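# Assemble the two printed parts into a glue bottle

## Task

Join the two 3D-printed parts so they match the completed glue bottle shown on the stand, and do it quickly.

## Robot and tools

Robot: two Franka FR3 seven-joint arms, left_arm and right_arm, each with a Robotiq 140 two-finger gripper. The left_arm fingers are rigid. The right_arm fingers can fold at a hinge: a part held in the outer quarter of the pads (toward the tips) is squeezed normally, but deeper toward the palm the fingers may wrap and pull it in, hold a thin part loosely, or squeeze a wide one too hard. Fingertips pushed tip-first into a surface also fold easily, and the next grip may then fail. Measured bases in the scene frame: left_arm at (-0.023, +0.458, 0), right_arm at (-0.015, -0.292, 0), both nearly unrotated.

Frame: every pose sent and reported is in the scene frame. Its origin sits at table-top height, halfway between the nominal bases. +z is up, +x points out over the table, and left_arm is on the +y side. Reported hand poses may be off by a few centimetres. In the gripper's own axes, the fingers point along +z and close along y. end_effector_position is the point between the pads when closed; fingertips extend about 33 mm past it at gaps up to 40 mm, and about 9 mm when fully open.

Row format (used by execute_actions and move): exactly 20 numbers, always including both arms. First left_arm: x, y, z (metres, absolute position of the gripper point), qw, qx, qy, qz (absolute orientation, w first), gripper position, force_limit, speed. Then the same ten for right_arm. The last three of each half range from -1 to 1. To keep an arm idle, repeat its last reported pose and its last gripper numbers in every row; 0 is a real command, not a blank. Reuse your own quaternion rather than a drifted reported one.

Gripper numbers: position +1 is fully open (140 mm), about -0.8 brings the pads together, -1 closes until blocked. speed sets finger travel rate, roughly 30 mm/s at -1, 140 at 0, 250 at +1. force_limit sets squeeze: with a slow close on a narrow part, about 14 N at -1, 40 N at 0, 58 N at +1; faster closes grip harder. Both start at +1. To grip firmer while status is 2, raise force_limit and nudge position (-1 to -0.98). To soften, reopen and close slowly.

execute_actions(actions, cameras): actions is a list of actions; each action is a list of 1 to 15 rows, one per 1/30 s step, lasting 0.5 s (a short list repeats its final row). Each row's targets are absolute poses. An action is rejected for both arms if any target lies more than 0.6 m from that gripper's current position along any gripper axis; the whole call is rejected if its first action fails this or any action is malformed. Every step the controller limits motion to 70 mm and 16 degrees from the measured pose, so a far target is only partly reached; the result's Hand target line shows where the arm is actually heading. cameras: list of names, ["all"], or []; an empty actions list returns images by default.

move(target, speed, blend, blocking, cameras): drives each gripper in a straight line to the absolute pose(s) given, either one 20-number row or a list of up to 15 rows visited in order. speed is metres per second, 0.002 to 2, default 0.25, one value or one per target; rotation is capped at twice that in rad/s and 2.5 rad/s. blend is a corner radius in metres (0 means stop at each point). Paths last at least 0.5 s and are cut off at 10 s. Finger changes in later rows take effect once the arms arrive and settle. Moves ignore obstacles and the other arm. blocking=false returns after about 0.5 s while motion continues; a new move replaces the running one. The result adds a move: line (done, off_target, moving, held, fault) plus any limits (paced = pose clipped, held = steps withheld).

wait(seconds 0 to 10, cameras) lets time pass with commands held. stop(cameras) brakes a running move; fingers keep moving. zoom_image(camera, region [x0, y0, x1, y1] in image pixels, at most 504 by 504) enlarges part of the newest image from cam_high, cam_low, cam_bench, cam_left_wrist or cam_right_wrist (each 896x504). clear_fault(arm: left_arm or right_arm) clears a reported torque or force fault. read_manual gives only licence texts. finished_scene ends the scene irreversibly; the assembly must remain correct without the robot.

Results: end_effector_position and end_effector_quat_wxyz per arm; object_status per gripper (0 moving, 1 blocked while opening, 2 blocked while closing, meaning likely holding, 3 reached target or pads touched); position_measured in counts (3 open, about 75 = 100 mm, 139 = 60 mm, 200 = 20 mm, 230 pads closed). Tool commands shows active gripper commands. Joint torques, External joint torques (outside push estimate, includes held weight) and Flange force (along gripper axes) help detect contact; they carry offsets and noise. Joint velocities may read within noise. MOTOR HOT warns of overheating; an OVER-TEMPERATURE FAULT freezes that arm for 30 to 60 s.

Faults: an arm halts if contact torque hits its joint limit (35, 35, 32, 30, 12, 12, 12 N m from waist to wrist roll), if outside force reaches 40 N (held weight counts), if a joint passes its range, or if a joint moves over 10 percent beyond its speed limit. Call clear_fault for it; after a force fault, release any grip pinning the arm first.

Avoid: dropping parts or releasing them while moving, anything leaving the table, fast impacts with fixed or heavy items, hard squeezes on parts still resting on something, large twisting loads, grippers or wrist cameras colliding (the clearance check does not prevent that), and one gripper closing on the other's fingers. Faster, smoother, lower-effort solutions are preferred.

Each tool is called by a JSON object that holds its "name" and its "arguments", one argument or row to a line.

## Session

{"name": "execute_actions", "arguments": {
  "actions": []
}}

Scene clock: 0.00 s.
left_arm: end_effector_position=(+0.2730, +0.8706, +0.1548) position_measured=3 object_status=3 end_effector_quat_wxyz=(-0.314, -0.411, +0.572, +0.637) | right_arm: end_effector_position=(+0.5053, -0.2475, +0.2189) position_measured=3 object_status=3 end_effector_quat_wxyz=(+0.008, +0.896, -0.440, -0.055)
Joint positions: left_arm=[0.411 0.865 -0.054 -1.599 1.019 1.125 0.372] | right_arm=[0.013 0.018 0 -2.029 0.044 1.943 -0.614]
Joint velocities: within noise
Joint torques (N m): no reading
External joint torques (N m): no reading
Flange force (N): no reading
Hand target: left_arm +0.2730, +0.8706, +0.1548; -0.314, -0.411, +0.572, +0.637 | right_arm +0.5053, -0.2475, +0.2189; +0.008, +0.896, -0.440, -0.055
Tool commands: left_gripper/position=+1.0 left_gripper/force_limit=+1.0 left_gripper/speed=+1.0 right_gripper/position=+1.0 right_gripper/force_limit=+1.0 right_gripper/speed=+1.0

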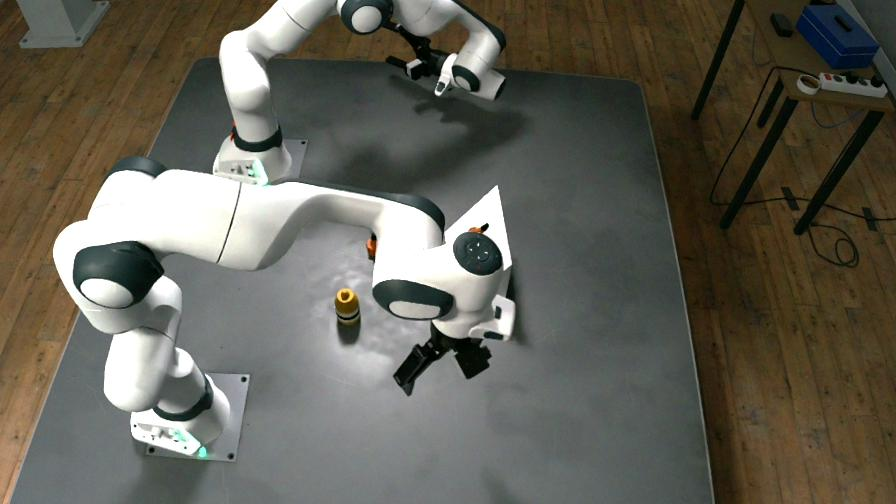

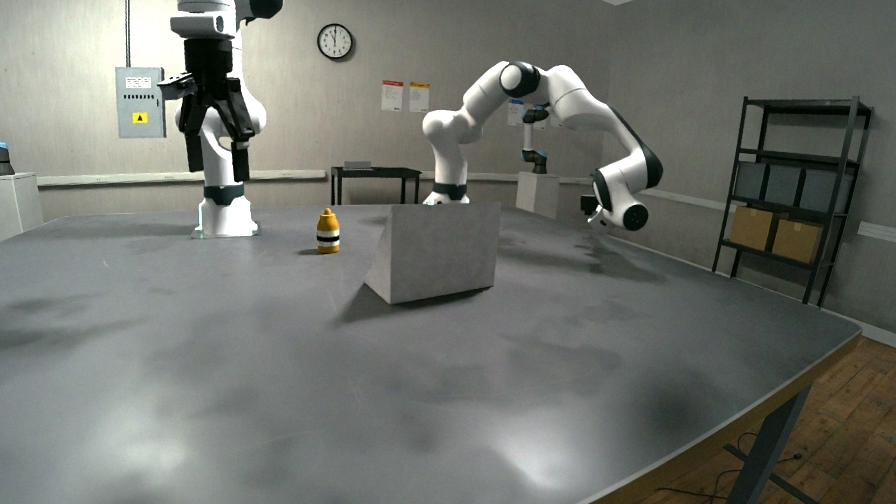

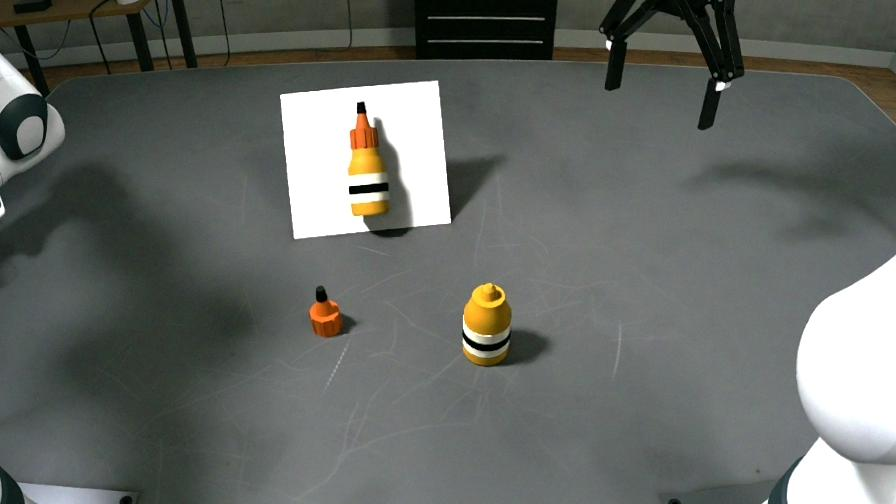

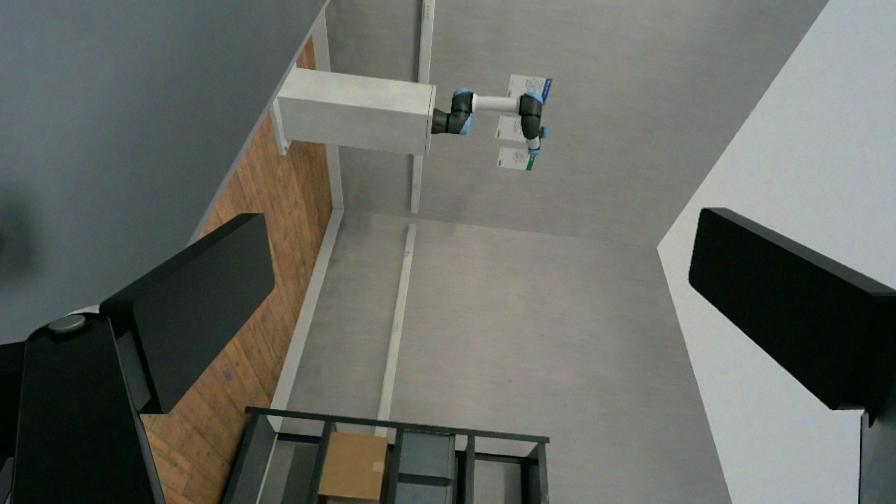

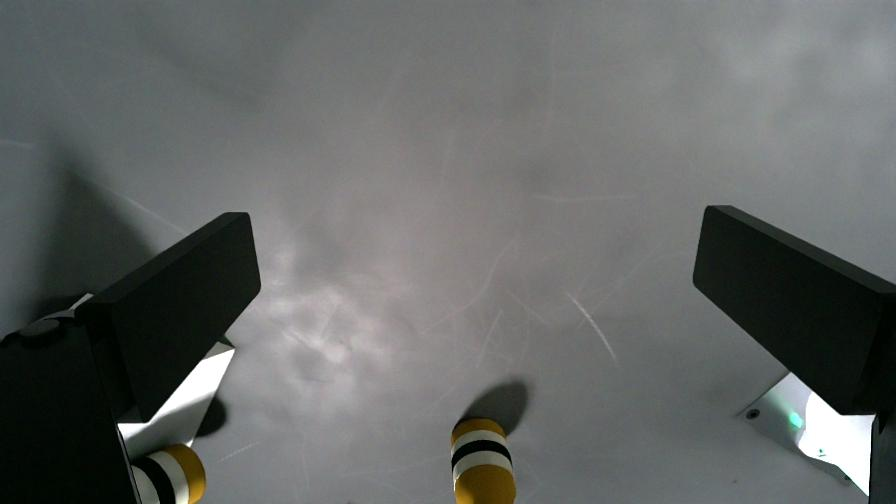

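{"name": "zoom_image", "arguments": {
  "camera": "cam_bench",
  "region": [270, 270, 550, 380]
}}

{"name": "zoom_image", "arguments": {
  "camera": "cam_bench",
  "region": [280, 80, 460, 240]
}}

{"name": "zoom_image", "arguments": {
  "camera": "cam_low",
  "region": [290, 190, 400, 270]
}}

Scaled by 1.800 from the camera's 896x504 image, which has a finer 1280x720 frame.

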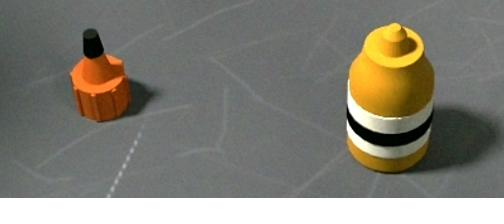

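Scaled by 2.800 from the camera's 896x504 image, which has a finer 1280x720 frame.

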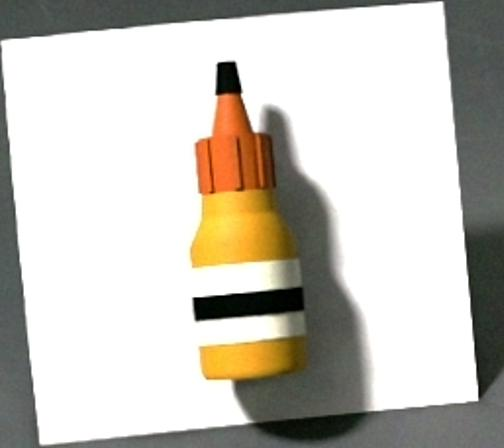

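Scaled by 4.582 from the camera's 896x504 image, which has a finer 1280x720 frame.

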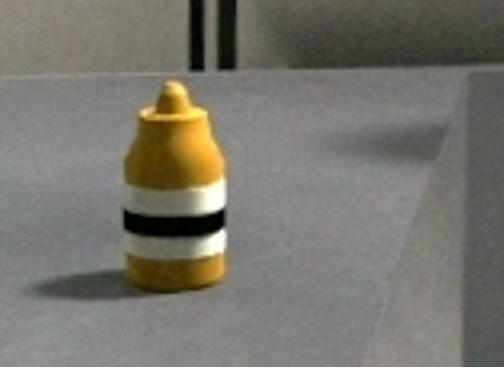

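{"name": "zoom_image", "arguments": {
  "camera": "cam_bench",
  "region": [300, 280, 350, 345]
}}

{"name": "zoom_image", "arguments": {
  "camera": "cam_bench",
  "region": [335, 95, 405, 225]
}}

{"name": "zoom_image", "arguments": {
  "camera": "cam_bench",
  "region": [450, 275, 525, 370]
}}

Scaled by 7.754 from the camera's 896x504 image, which has a finer 1280x720 frame.

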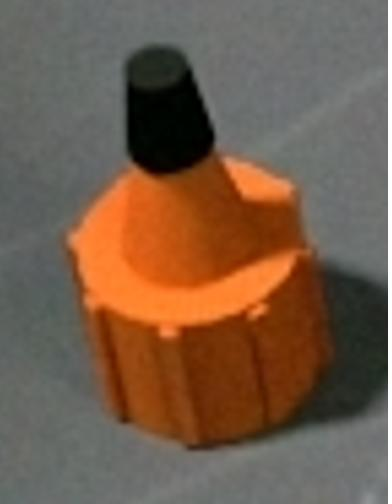

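Scaled by 3.877 from the camera's 896x504 image, which has a finer 1280x720 frame.

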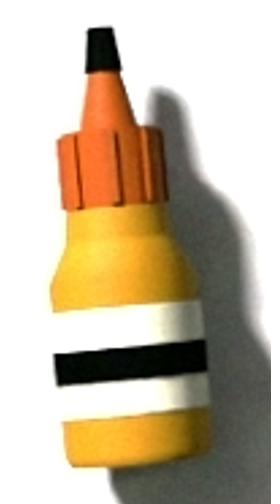

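Scaled by 5.305 from the camera's 896x504 image, which has a finer 1280x720 frame.

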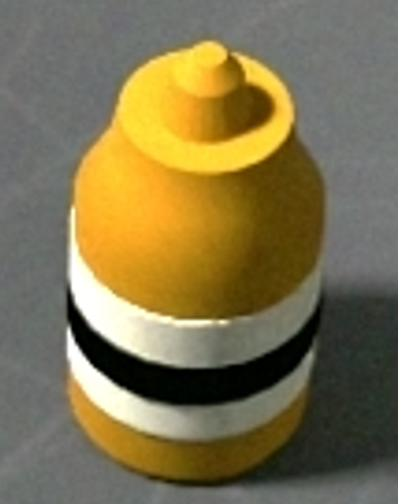

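{"name": "move", "arguments": {
  "target": [
    [0.28,0.62,0.28,-0.18,-0.22,0.85,0.42,1,1,1,0.47,-0.38,0.25,0.008,0.896,-0.440,-0.055,1,1,1],
    [0.305,0.179,0.23,0,0,1,0,1,1,1,0.45,-0.42,0.25,0.008,0.896,-0.440,-0.055,1,1,1]
  ],
  "speed": 0.6,
  "blend": 0.08,
  "cameras": ["cam_left_wrist","cam_bench","cam_high"]
}}

Scene clock: 6.17 s.
left_arm: end_effector_position=(+0.3037, +0.1806, +0.2293) position_measured=3 object_status=3 end_effector_quat_wxyz=(-0.002, -0.002, +1.000, +0.001) | right_arm: end_effector_position=(+0.4515, -0.4185, +0.2498) position_measured=3 object_status=3 end_effector_quat_wxyz=(+0.007, +0.895, -0.442, -0.054)
Joint positions: left_arm=[-0.259 -0.401 -0.423 -2.426 -0.181 2.045 1.011] | right_arm=[-0.127 -0.117 -0.185 -2.103 -0.014 1.879 -0.908]
Joint velocities: left_arm=[0.001 0 -0.001 0.001 0.003 0.005 0.002] | right_arm=[-0.001 0.001 0 0.001 0 0 -0.004]
Joint torques (N m): left_arm=[-0.31 -15.89 4.08 23.78 0.51 2.72 0.09] | right_arm=[-0.41 -28.69 0.72 24.6 0.58 2.21 -0.15]
External joint torques (N m): left_arm=[-0.28 0.12 -0.04 0.07 -0.17 0.27 0.08] | right_arm=[-0.34 -0.87 0.22 0.2 -0.17 -0.15 -0.15]
Flange force (N): left_arm=[-0.1 -0.3 0.8] | right_arm=[-1.4 1.6 -1.1]
Hand target: left_arm +0.3050, +0.1790, +0.2300; +0.000, +0.000, +1.000, +0.000 | right_arm +0.4500, -0.4200, +0.2500; +0.008, +0.896, -0.440, -0.055
Off the commanded pose: left_arm 0.002 m, 0 deg | right_arm 0.002 m, 0 deg.
move: done; limits=paced
camera_calibration:
cam_left_wrist: T_world_to_cam=[[0.00320259, 0.999889, -0.0145584, -0.168797], [0.933627, 0.00222563, 0.35824, -0.366524], [0.358233, -0.0147394, -0.933516, 0.249754], [0, 0, 0, 1]] pos_world=[0.253267, 0.173275, 0.361996]
Images, in order (width x height): cam_high 896x504, cam_bench 896x504, cam_left_wrist 896x504.

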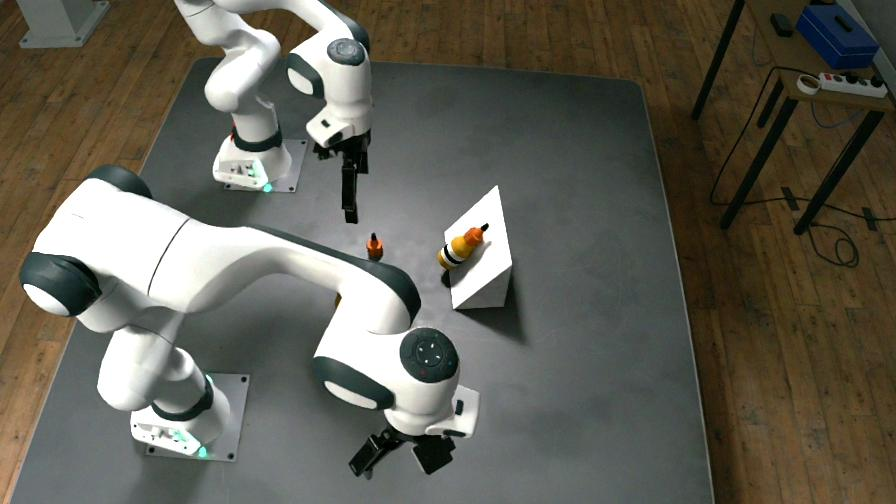

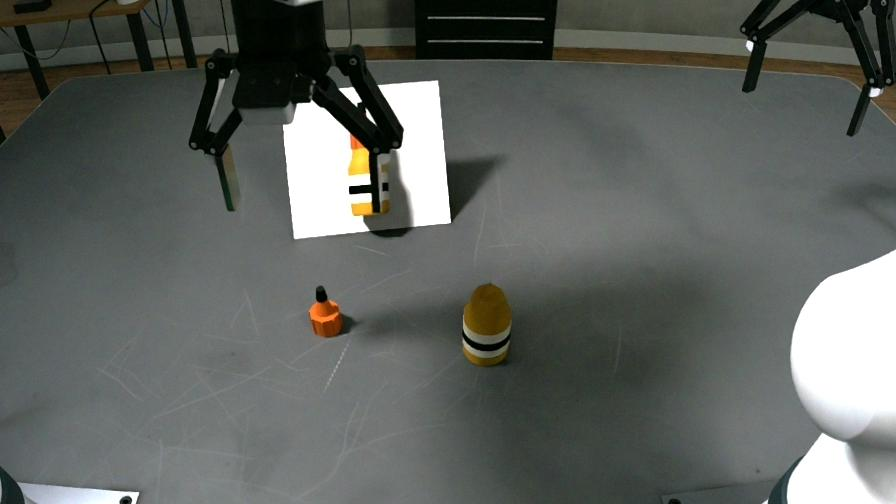

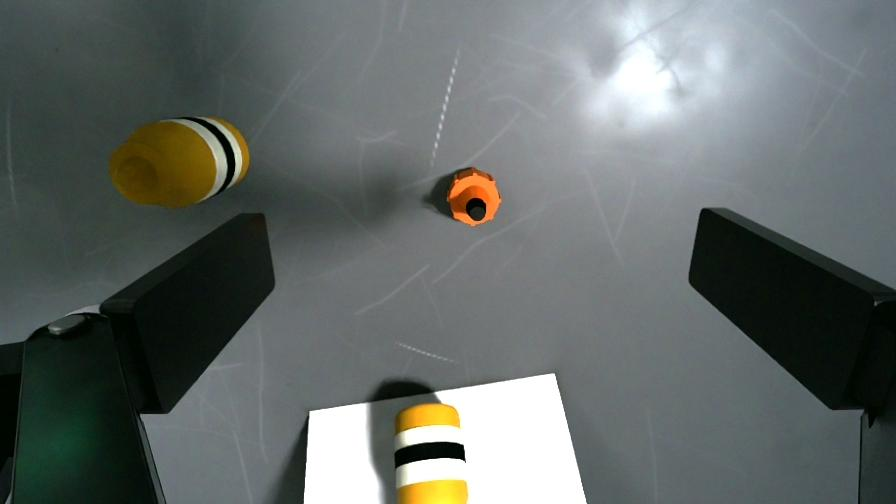

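{"name": "move", "arguments": {
  "target": [
    [0.338,0.187,0.12,0,0,1,0,0.2,-0.05,1,0.45,-0.42,0.25,0.008,0.896,-0.440,-0.055,1,1,1],
    [0.338,0.187,0.044,0,0,1,0,0.2,-0.05,1,0.45,-0.42,0.25,0.008,0.896,-0.440,-0.055,1,1,1]
  ],
  "speed": 0.3,
  "blend": 0.03,
  "cameras": ["cam_left_wrist","cam_bench"]
}}

{"name": "zoom_image", "arguments": {
  "camera": "cam_left_wrist",
  "region": [300, 60, 600, 420]
}}

Scene clock: 10.23 s.
left_arm: end_effector_position=(+0.3360, +0.1876, +0.0435) position_measured=104 object_status=3 end_effector_quat_wxyz=(-0.002, +0.004, +1.000, +0.001) | right_arm: end_effector_position=(+0.4515, -0.4185, +0.2498) position_measured=3 object_status=3 end_effector_quat_wxyz=(+0.007, +0.895, -0.442, -0.054)
Joint positions: left_arm=[-0.196 0.031 -0.458 -2.563 0.023 2.587 0.916] | right_arm=[-0.127 -0.117 -0.185 -2.103 -0.014 1.879 -0.908]
Joint velocities: left_arm=[0 0 -0.001 0.001 -0.001 0 -0.005] | right_arm=[within noise]
Joint torques (N m): left_arm=[-0.26 -25.18 -0.13 18.54 0.53 2.61 -0.23] | right_arm=[-0.45 -28.78 0.69 24.6 0.58 2.21 -0.16]
External joint torques (N m): left_arm=[-0.14 -0.1 0.34 -0.14 0.13 0.16 -0.23] | right_arm=[-0.39 -1.09 0.19 0.27 -0.17 -0.14 -0.17]
Flange force (N): left_arm=[0.3 -0.2 1.0] | right_arm=[-1.7 2.0 -1.3]
Hand target: left_arm +0.3380, +0.1870, +0.0440; +0.000, +0.000, +1.000, +0.000 | right_arm +0.4500, -0.4200, +0.2500; +0.008, +0.896, -0.440, -0.055
Off the commanded pose: left_arm 0.002 m, 0 deg | right_arm 0.002 m, 0 deg.
move: done
camera_calibration:
cam_left_wrist: T_world_to_cam=[[0.0141611, 0.999773, -0.0158947, -0.182164], [0.933771, -0.00753794, 0.357791, -0.328253], [0.35759, -0.0199088, -0.933667, 0.0660224], [0, 0, 0, 1]] pos_world=[0.285484, 0.180962, 0.176193]
Images, in order (width x height): cam_bench 896x504, cam_left_wrist 896x504.

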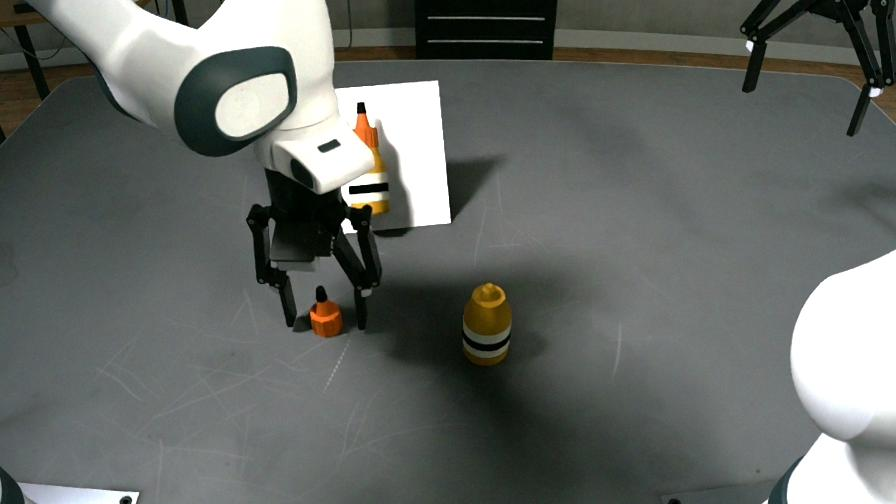

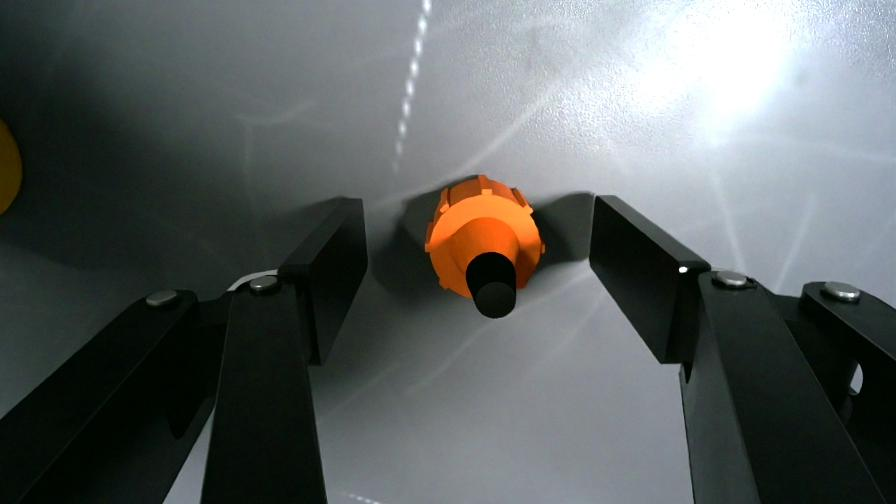

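Scaled by 1.400 from the camera's 896x504 image, which has a finer 1280x720 frame.

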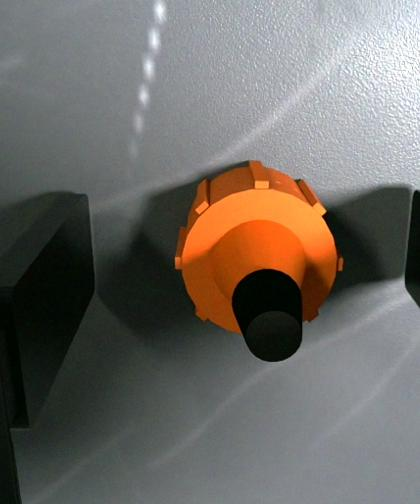

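{"name": "move", "arguments": {
  "target": [
    [0.340,0.190,0.044,0,0,1,0,0.2,-0.05,1,0.45,-0.42,0.25,0.008,0.896,-0.440,-0.055,1,1,1],
    [0.340,0.190,0.044,0,0,1,0,-1,-0.05,-1,0.45,-0.42,0.25,0.008,0.896,-0.440,-0.055,1,1,1],
    [0.340,0.190,0.16,0,0,1,0,-1,-0.05,-1,0.45,-0.42,0.25,0.008,0.896,-0.440,-0.055,1,1,1],
    [0.24,-0.006,0.24,0,0,1,0,-1,-0.05,-1,0.45,-0.42,0.25,0.008,0.896,-0.440,-0.055,1,1,1]
  ],
  "speed": [0.1,0.1,0.25,0.3],
  "blend": [0,0,0.05,0],
  "cameras": ["cam_left_wrist","cam_bench"]
}}

{"name": "zoom_image", "arguments": {
  "camera": "cam_left_wrist",
  "region": [330, 20, 600, 320]
}}

Scene clock: 16.17 s.
left_arm: end_effector_position=(+0.2398, -0.0065, +0.2398) position_measured=173 object_status=2 end_effector_quat_wxyz=(+0.000, +0.003, +1.000, -0.002) | right_arm: end_effector_position=(+0.4515, -0.4185, +0.2498) position_measured=3 object_status=3 end_effector_quat_wxyz=(+0.007, +0.895, -0.442, -0.054)
Joint positions: left_arm=[-0.323 -0.08 -0.728 -2.087 -0.062 2.028 0.568] | right_arm=[-0.127 -0.117 -0.185 -2.103 -0.014 1.879 -0.908]
Joint velocities: left_arm=[0 -0.001 0 0.001 0.001 0 -0.006] | right_arm=[within noise]
Joint torques (N m): left_arm=[-0.03 -22.06 1.14 24.44 0.76 2.32 -0.12] | right_arm=[-0.42 -28.72 0.66 24.49 0.57 2.22 -0.14]
External joint torques (N m): left_arm=[0.02 -0.1 -0.45 0.19 0.1 -0.19 -0.12] | right_arm=[-0.5 -1.04 0.02 0.17 -0.19 -0.12 -0.14]
Flange force (N): left_arm=[0.0 -1.4 -0.7] | right_arm=[-1.7 2.2 -1.0]
Hand target: left_arm +0.2400, -0.0060, +0.2400; +0.000, +0.000, +1.000, +0.000 | right_arm +0.4500, -0.4200, +0.2500; +0.008, +0.896, -0.440, -0.055
Off the commanded pose: left_arm 0.001 m, 0 deg | right_arm 0.002 m, 0 deg.
move: done
camera_calibration:
cam_left_wrist: T_world_to_cam=[[0.0137813, 0.999693, -0.0206074, 0.0176015], [0.932468, -0.00540863, 0.361213, -0.310577], [0.36099, -0.0241937, -0.932256, 0.278618], [0, 0, 0, 1]] pos_world=[0.188782, -0.0125351, 0.37229]
Images, in order (width x height): cam_bench 896x504, cam_left_wrist 896x504.

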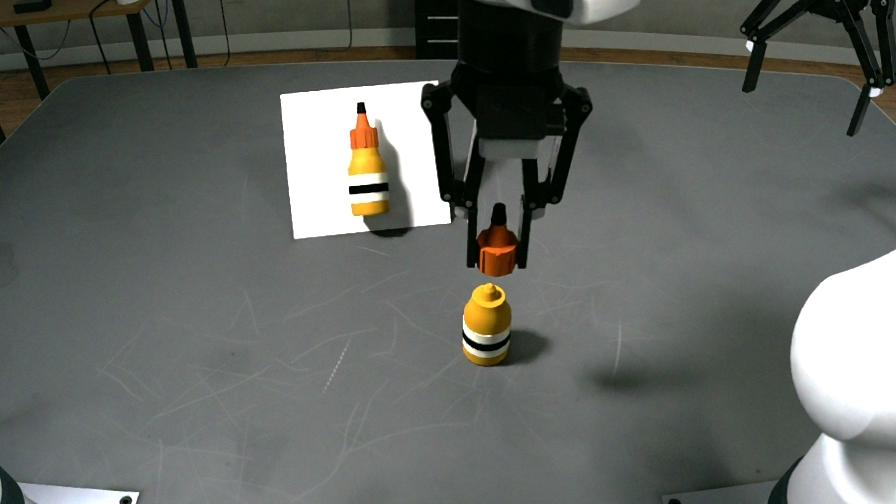

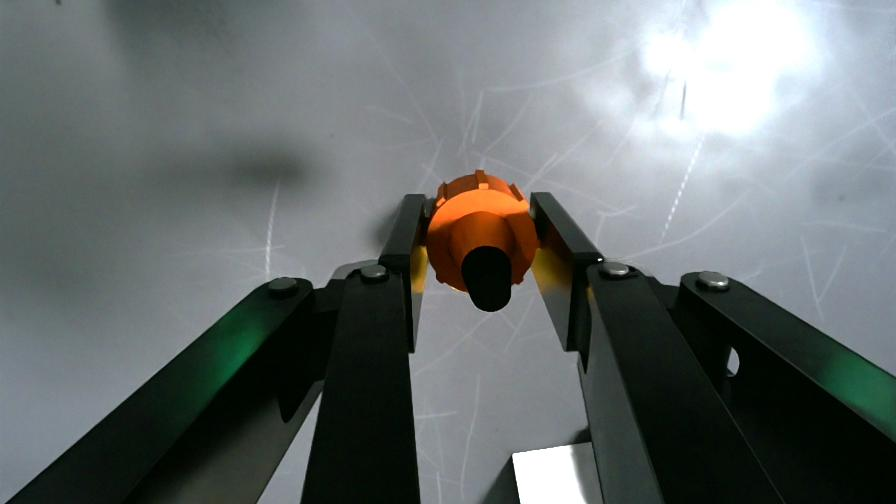

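Scaled by 1.680 from the camera's 896x504 image, which has a finer 1280x720 frame.

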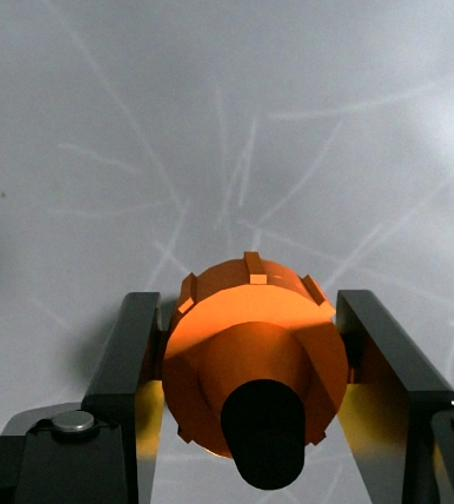

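{"name": "move", "arguments": {
  "target": [0.36,-0.006,0.24,0,0,1,0,-1,-0.05,-1,0.45,-0.42,0.25,0.008,0.896,-0.440,-0.055,1,1,1],
  "speed": 0.3,
  "cameras": ["cam_left_wrist","cam_low"]
}}

{"name": "zoom_image", "arguments": {
  "camera": "cam_left_wrist",
  "region": [370, 0, 560, 190]
}}

Scene clock: 18.20 s.
left_arm: end_effector_position=(+0.3605, -0.0062, +0.2398) position_measured=173 object_status=2 end_effector_quat_wxyz=(+0.000, -0.006, +1.000, -0.002) | right_arm: end_effector_position=(+0.4515, -0.4185, +0.2498) position_measured=3 object_status=3 end_effector_quat_wxyz=(+0.007, +0.895, -0.442, -0.054)
Joint positions: left_arm=[-0.271 0.182 -0.663 -1.829 0.118 1.973 0.599] | right_arm=[-0.127 -0.117 -0.185 -2.103 -0.014 1.879 -0.908]
Joint velocities: left_arm=[0.001 -0.001 0 0.001 0.001 -0.005 0.004] | right_arm=[within noise]
Joint torques (N m): left_arm=[-0.62 -32.64 -3.84 24.63 0.79 2.28 0.29] | right_arm=[-0.45 -28.8 0.66 24.55 0.58 2.22 -0.13]
External joint torques (N m): left_arm=[-0.76 -0.81 -0.48 0.35 0.11 -0.21 0.29] | right_arm=[-0.4 -1.13 0.16 0.24 -0.16 -0.12 -0.13]
Flange force (N): left_arm=[0.8 0.1 -1.8] | right_arm=[-2.0 2.1 -1.2]
Hand target: left_arm +0.3600, -0.0060, +0.2400; +0.000, +0.000, +1.000, +0.000 | right_arm +0.4500, -0.4200, +0.2500; +0.008, +0.896, -0.440, -0.055
Off the commanded pose: left_arm 0.001 m, 1 deg | right_arm 0.002 m, 0 deg.
move: done
camera_calibration:
cam_left_wrist: T_world_to_cam=[[-0.00417734, 0.999773, -0.0208962, 0.022184], [0.932346, 0.0114489, 0.361386, -0.423095], [0.361543, -0.0179728, -0.932182, 0.234853], [0, 0, 0, 1]] pos_world=[0.309654, -0.013114, 0.37229]
Images, in order (width x height): cam_low 896x504, cam_left_wrist 896x504.

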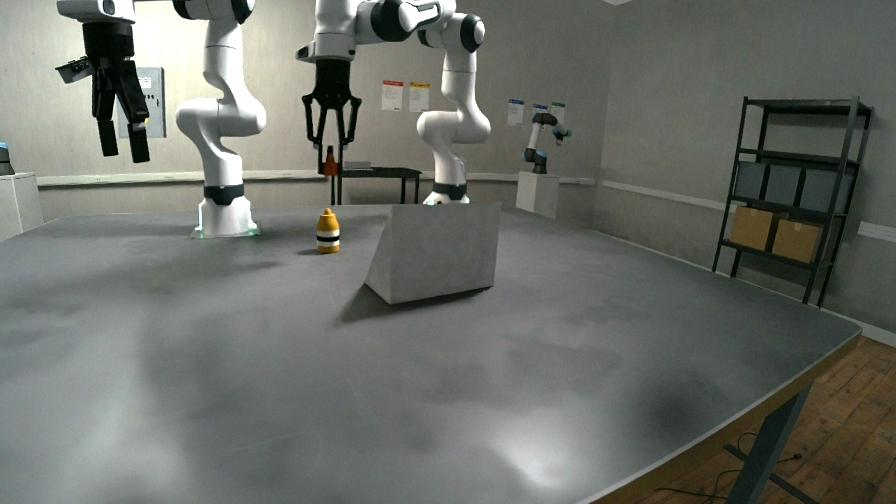

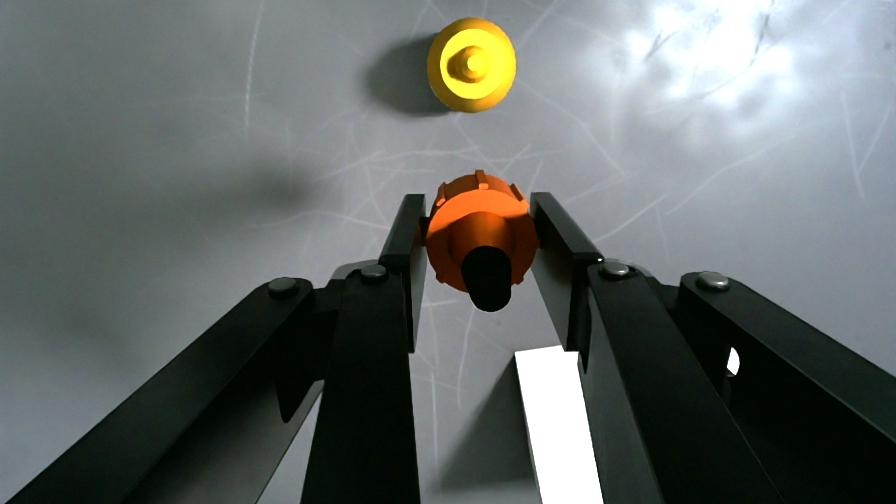

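Scaled by 2.653 from the camera's 896x504 image, which has a finer 1280x720 frame.

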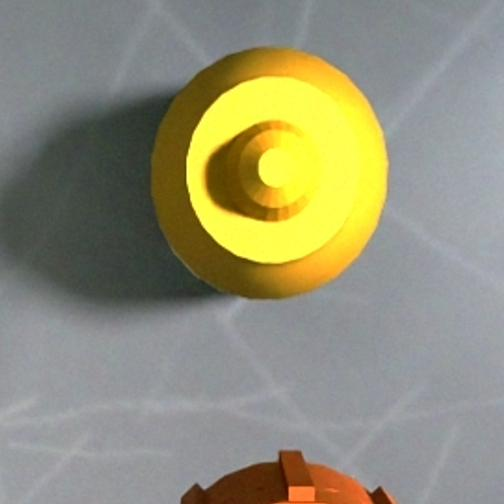

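{"name": "move", "arguments": {
  "target": [0.3004,-0.0070,0.16,0,0,1,0,-1,-0.05,-1,0.45,-0.42,0.25,0.008,0.896,-0.440,-0.055,1,1,1],
  "speed": 0.2,
  "cameras": ["cam_left_wrist","cam_low","cam_bench"]
}}

{"name": "zoom_image", "arguments": {
  "camera": "cam_bench",
  "region": [430, 220, 550, 370]
}}

{"name": "zoom_image", "arguments": {
  "camera": "cam_low",
  "region": [270, 130, 390, 260]
}}

Scene clock: 21.63 s.
left_arm: end_effector_position=(+0.2993, -0.0066, +0.1595) position_measured=173 object_status=2 end_effector_quat_wxyz=(-0.002, +0.004, +1.000, +0.001) | right_arm: end_effector_position=(+0.4515, -0.4185, +0.2498) position_measured=3 object_status=3 end_effector_quat_wxyz=(+0.007, +0.895, -0.442, -0.054)
Joint positions: left_arm=[-0.308 0.152 -0.687 -2.079 0.114 2.189 0.534] | right_arm=[-0.127 -0.117 -0.185 -2.103 -0.014 1.879 -0.908]
Joint velocities: left_arm=[0 0.001 -0.001 0 0.001 0.002 -0.004] | right_arm=[within noise]
Joint torques (N m): left_arm=[-0.58 -30.72 -2.71 22.43 0.47 2.66 -0.11] | right_arm=[-0.46 -28.66 0.77 24.52 0.59 2.2 -0.14]
External joint torques (N m): left_arm=[-0.47 -1.37 0.37 -0.88 -0.14 0.14 -0.11] | right_arm=[-0.44 -1.1 0.23 0.3 -0.16 -0.13 -0.14]
Flange force (N): left_arm=[4.8 6.2 -0.6] | right_arm=[-1.7 1.9 -1.3]
Hand target: left_arm +0.3004, -0.0070, +0.1600; +0.000, +0.000, +1.000, +0.000 | right_arm +0.4500, -0.4200, +0.2500; +0.008, +0.896, -0.440, -0.055
Off the commanded pose: left_arm 0.001 m, 1 deg | right_arm 0.002 m, 0 deg.
move: done
camera_calibration:
cam_left_wrist: T_world_to_cam=[[0.0143692, 0.999775, -0.0156061, 0.0143186], [0.933881, -0.0078417, 0.357498, -0.336992], [0.357295, -0.0197112, -0.933783, 0.183657], [0, 0, 0, 1]] pos_world=[0.248885, -0.0133379, 0.292193]
Images, in order (width x height): cam_low 896x504, cam_bench 896x504, cam_left_wrist 896x504.

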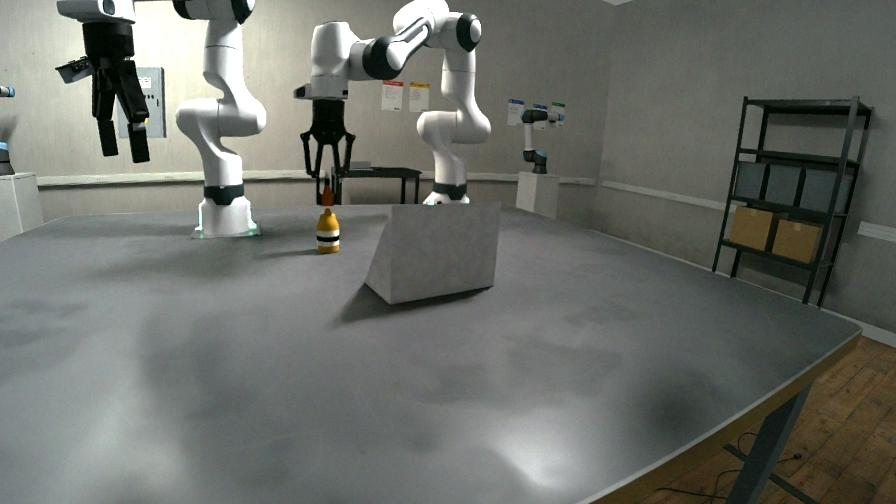

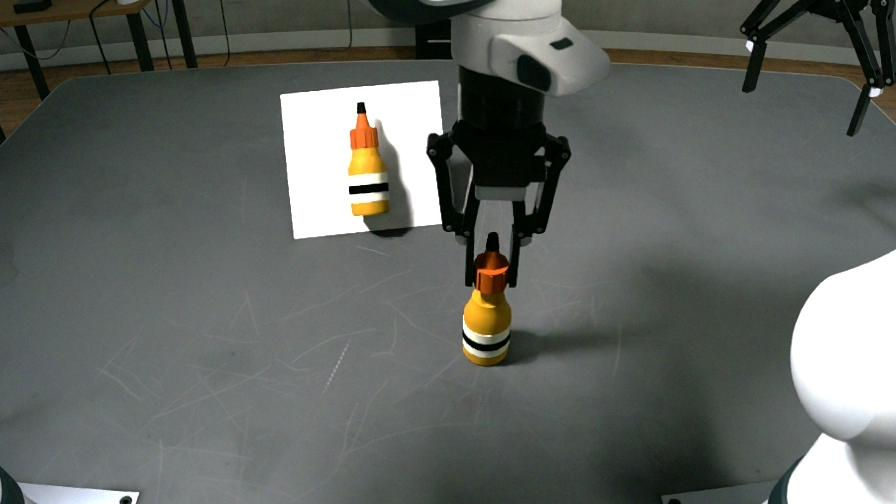

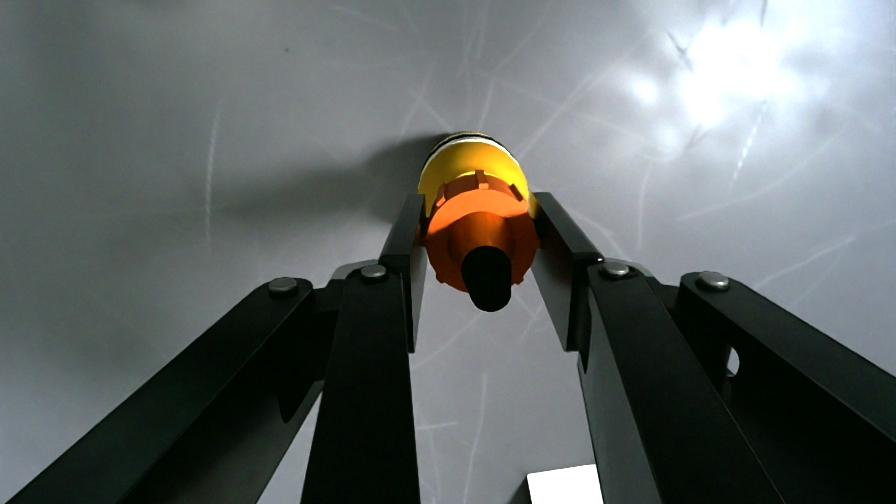

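Scaled by 3.360 from the camera's 896x504 image, which has a finer 1280x720 frame.

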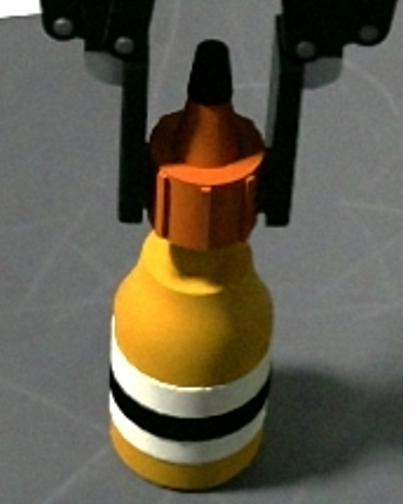

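Scaled by 3.877 from the camera's 896x504 image, which has a finer 1280x720 frame.

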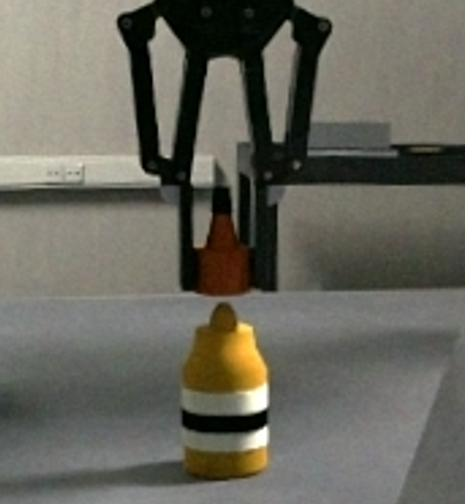

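{"name": "move", "arguments": {
  "target": [
    [0.3013,-0.0065,0.155,0,0,1,0,-1,-0.05,-1,0.45,-0.42,0.25,0.008,0.896,-0.440,-0.055,1,1,1],
    [0.3013,-0.0065,0.143,0,0,1,0,-1,-0.05,-1,0.45,-0.42,0.25,0.008,0.896,-0.440,-0.055,1,1,1]
  ],
  "speed": [0.1,0.03],
  "blend": [0.002,0],
  "cameras": ["cam_low","cam_bench"]
}}

{"name": "zoom_image", "arguments": {
  "camera": "cam_bench",
  "region": [430, 220, 550, 370]
}}

{"name": "zoom_image", "arguments": {
  "camera": "cam_low",
  "region": [270, 130, 390, 260]
}}

Scene clock: 23.43 s.
left_arm: end_effector_position=(+0.3004, -0.0063, +0.1437) position_measured=173 object_status=2 end_effector_quat_wxyz=(-0.002, +0.003, +1.000, +0.000) | right_arm: end_effector_position=(+0.4515, -0.4185, +0.2498) position_measured=3 object_status=3 end_effector_quat_wxyz=(+0.007, +0.895, -0.442, -0.054)
Joint positions: left_arm=[-0.313 0.177 -0.681 -2.096 0.137 2.227 0.519] | right_arm=[-0.127 -0.117 -0.185 -2.103 -0.014 1.879 -0.908]
Joint velocities: left_arm=[0.002 0 0 0.002 0 0.005 -0.005] | right_arm=[within noise]
Joint torques (N m): left_arm=[-0.58 -30.26 -3.12 22.09 0.79 2.79 -0.12] | right_arm=[-0.48 -28.65 0.77 24.59 0.59 2.23 -0.13]
External joint torques (N m): left_arm=[-0.51 -0.33 0.37 -0.85 0.2 0.28 -0.12] | right_arm=[-0.38 -0.86 0.31 0.21 -0.15 -0.13 -0.13]
Flange force (N): left_arm=[2.4 2.4 1.7] | right_arm=[-1.5 1.5 -1.1]
Hand target: left_arm +0.3013, -0.0065, +0.1430; +0.000, +0.000, +1.000, +0.000 | right_arm +0.4500, -0.4200, +0.2500; +0.008, +0.896, -0.440, -0.055
Off the commanded pose: left_arm 0.001 m, 0 deg | right_arm 0.002 m, 0 deg.
move: done
Images, in order (width x height): cam_low 896x504, cam_bench 896x504.

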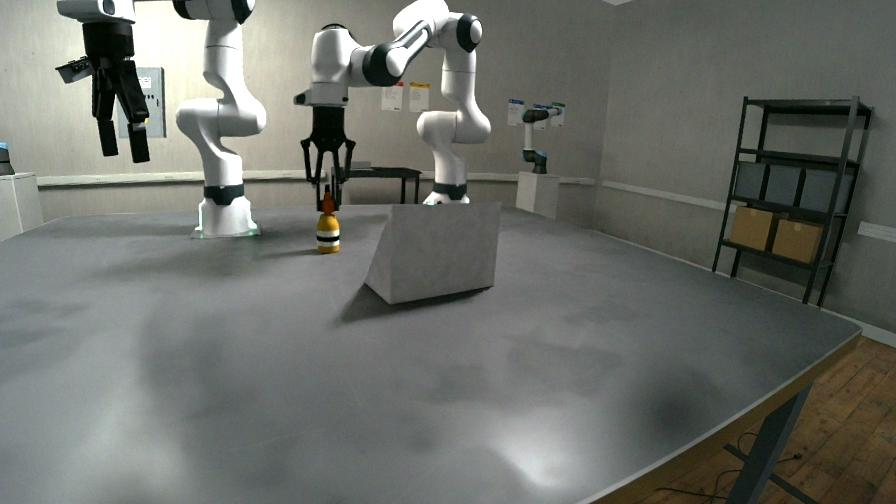

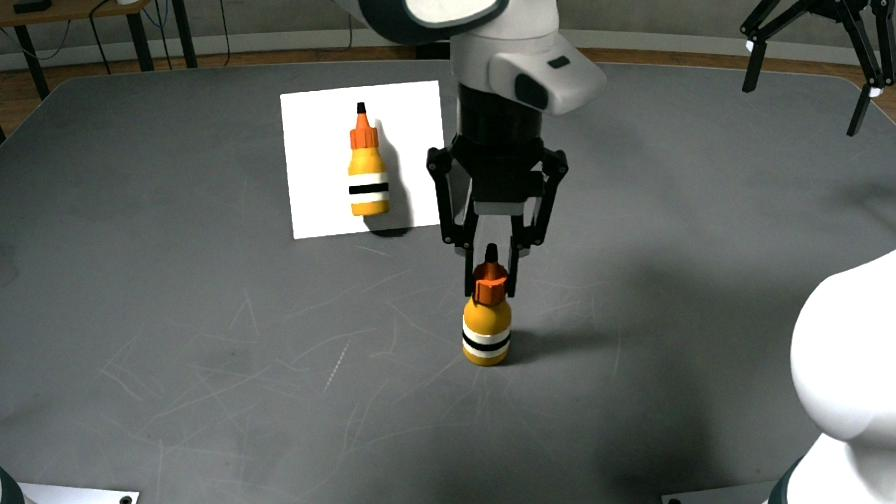

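Scaled by 3.360 from the camera's 896x504 image, which has a finer 1280x720 frame.

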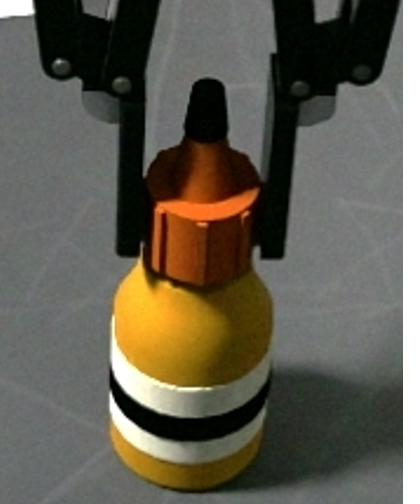

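Scaled by 3.877 from the camera's 896x504 image, which has a finer 1280x720 frame.

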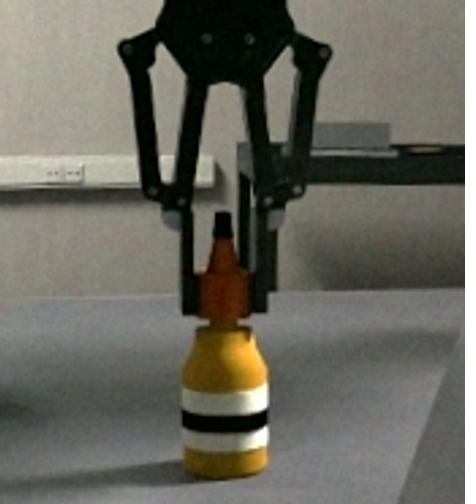

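{"name": "move", "arguments": {
  "target": [0.3013,-0.0065,0.136,0,0,1,0,-1,-0.05,-1,0.45,-0.42,0.25,0.008,0.896,-0.440,-0.055,1,1,1],
  "speed": 0.02,
  "cameras": ["cam_low","cam_bench"]
}}

{"name": "zoom_image", "arguments": {
  "camera": "cam_low",
  "region": [270, 130, 390, 260]
}}

Scene clock: 24.53 s.
left_arm: end_effector_position=(+0.3011, -0.0063, +0.1370) position_measured=173 object_status=2 end_effector_quat_wxyz=(-0.001, +0.003, +1.000, +0.000) | right_arm: end_effector_position=(+0.4515, -0.4185, +0.2498) position_measured=3 object_status=3 end_effector_quat_wxyz=(+0.007, +0.895, -0.442, -0.054)
Joint positions: left_arm=[-0.316 0.188 -0.676 -2.102 0.148 2.243 0.511] | right_arm=[-0.127 -0.117 -0.185 -2.103 -0.014 1.879 -0.908]
Joint velocities: left_arm=[-0.001 0.001 0.002 0 0.003 0.003 -0.005] | right_arm=[within noise]
Joint torques (N m): left_arm=[-0.96 -30.32 -3.49 21.65 0.53 2.68 -0.04] | right_arm=[-0.5 -28.71 0.76 24.58 0.6 2.2 -0.15]
External joint torques (N m): left_arm=[-0.94 -0.27 0.13 -1.04 -0.04 0.17 -0.04] | right_arm=[-0.62 -1.1 0.07 0.27 -0.16 -0.15 -0.16]
Flange force (N): left_arm=[3.2 2.7 1.3] | right_arm=[-1.6 2.2 -1.3]
Hand target: left_arm +0.3013, -0.0065, +0.1360; +0.000, +0.000, +1.000, +0.000 | right_arm +0.4500, -0.4200, +0.2500; +0.008, +0.896, -0.440, -0.055
Off the commanded pose: left_arm 0.001 m, 0 deg | right_arm 0.002 m, 0 deg.
move: done
Images, in order (width x height): cam_low 896x504, cam_bench 896x504.

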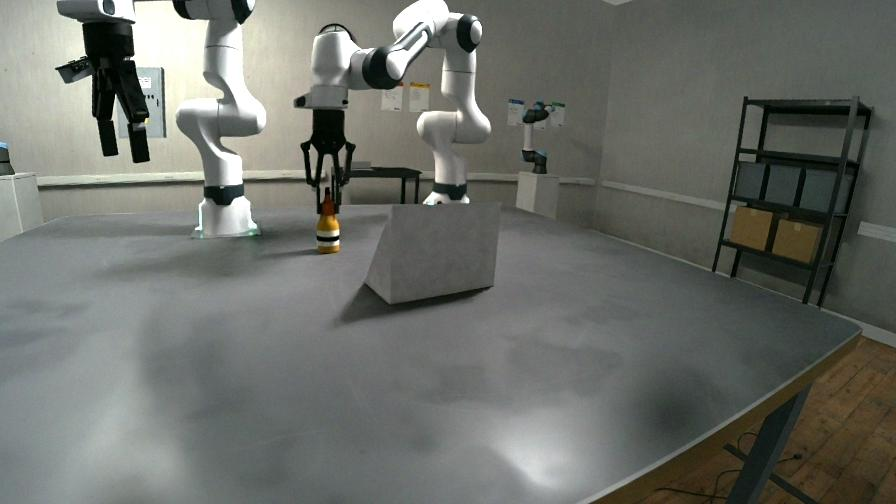

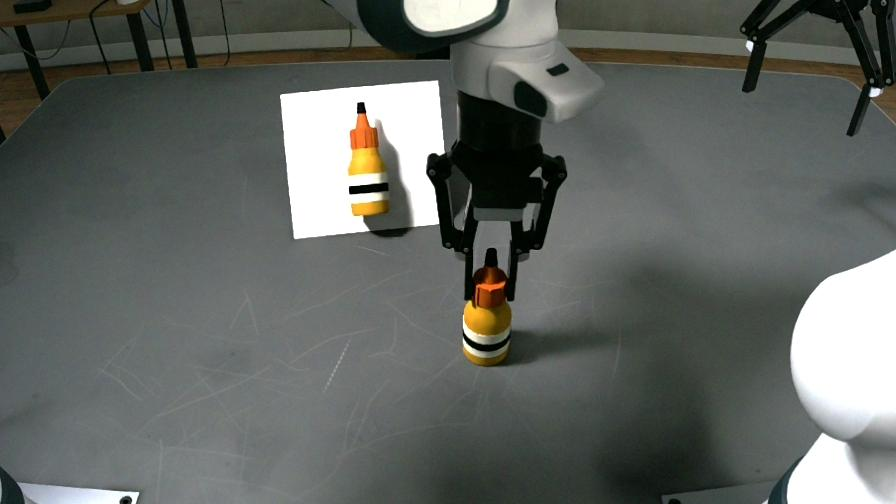

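Scaled by 3.877 from the camera's 896x504 image, which has a finer 1280x720 frame.

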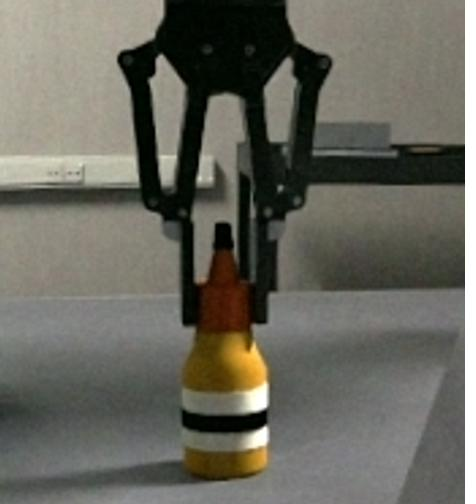

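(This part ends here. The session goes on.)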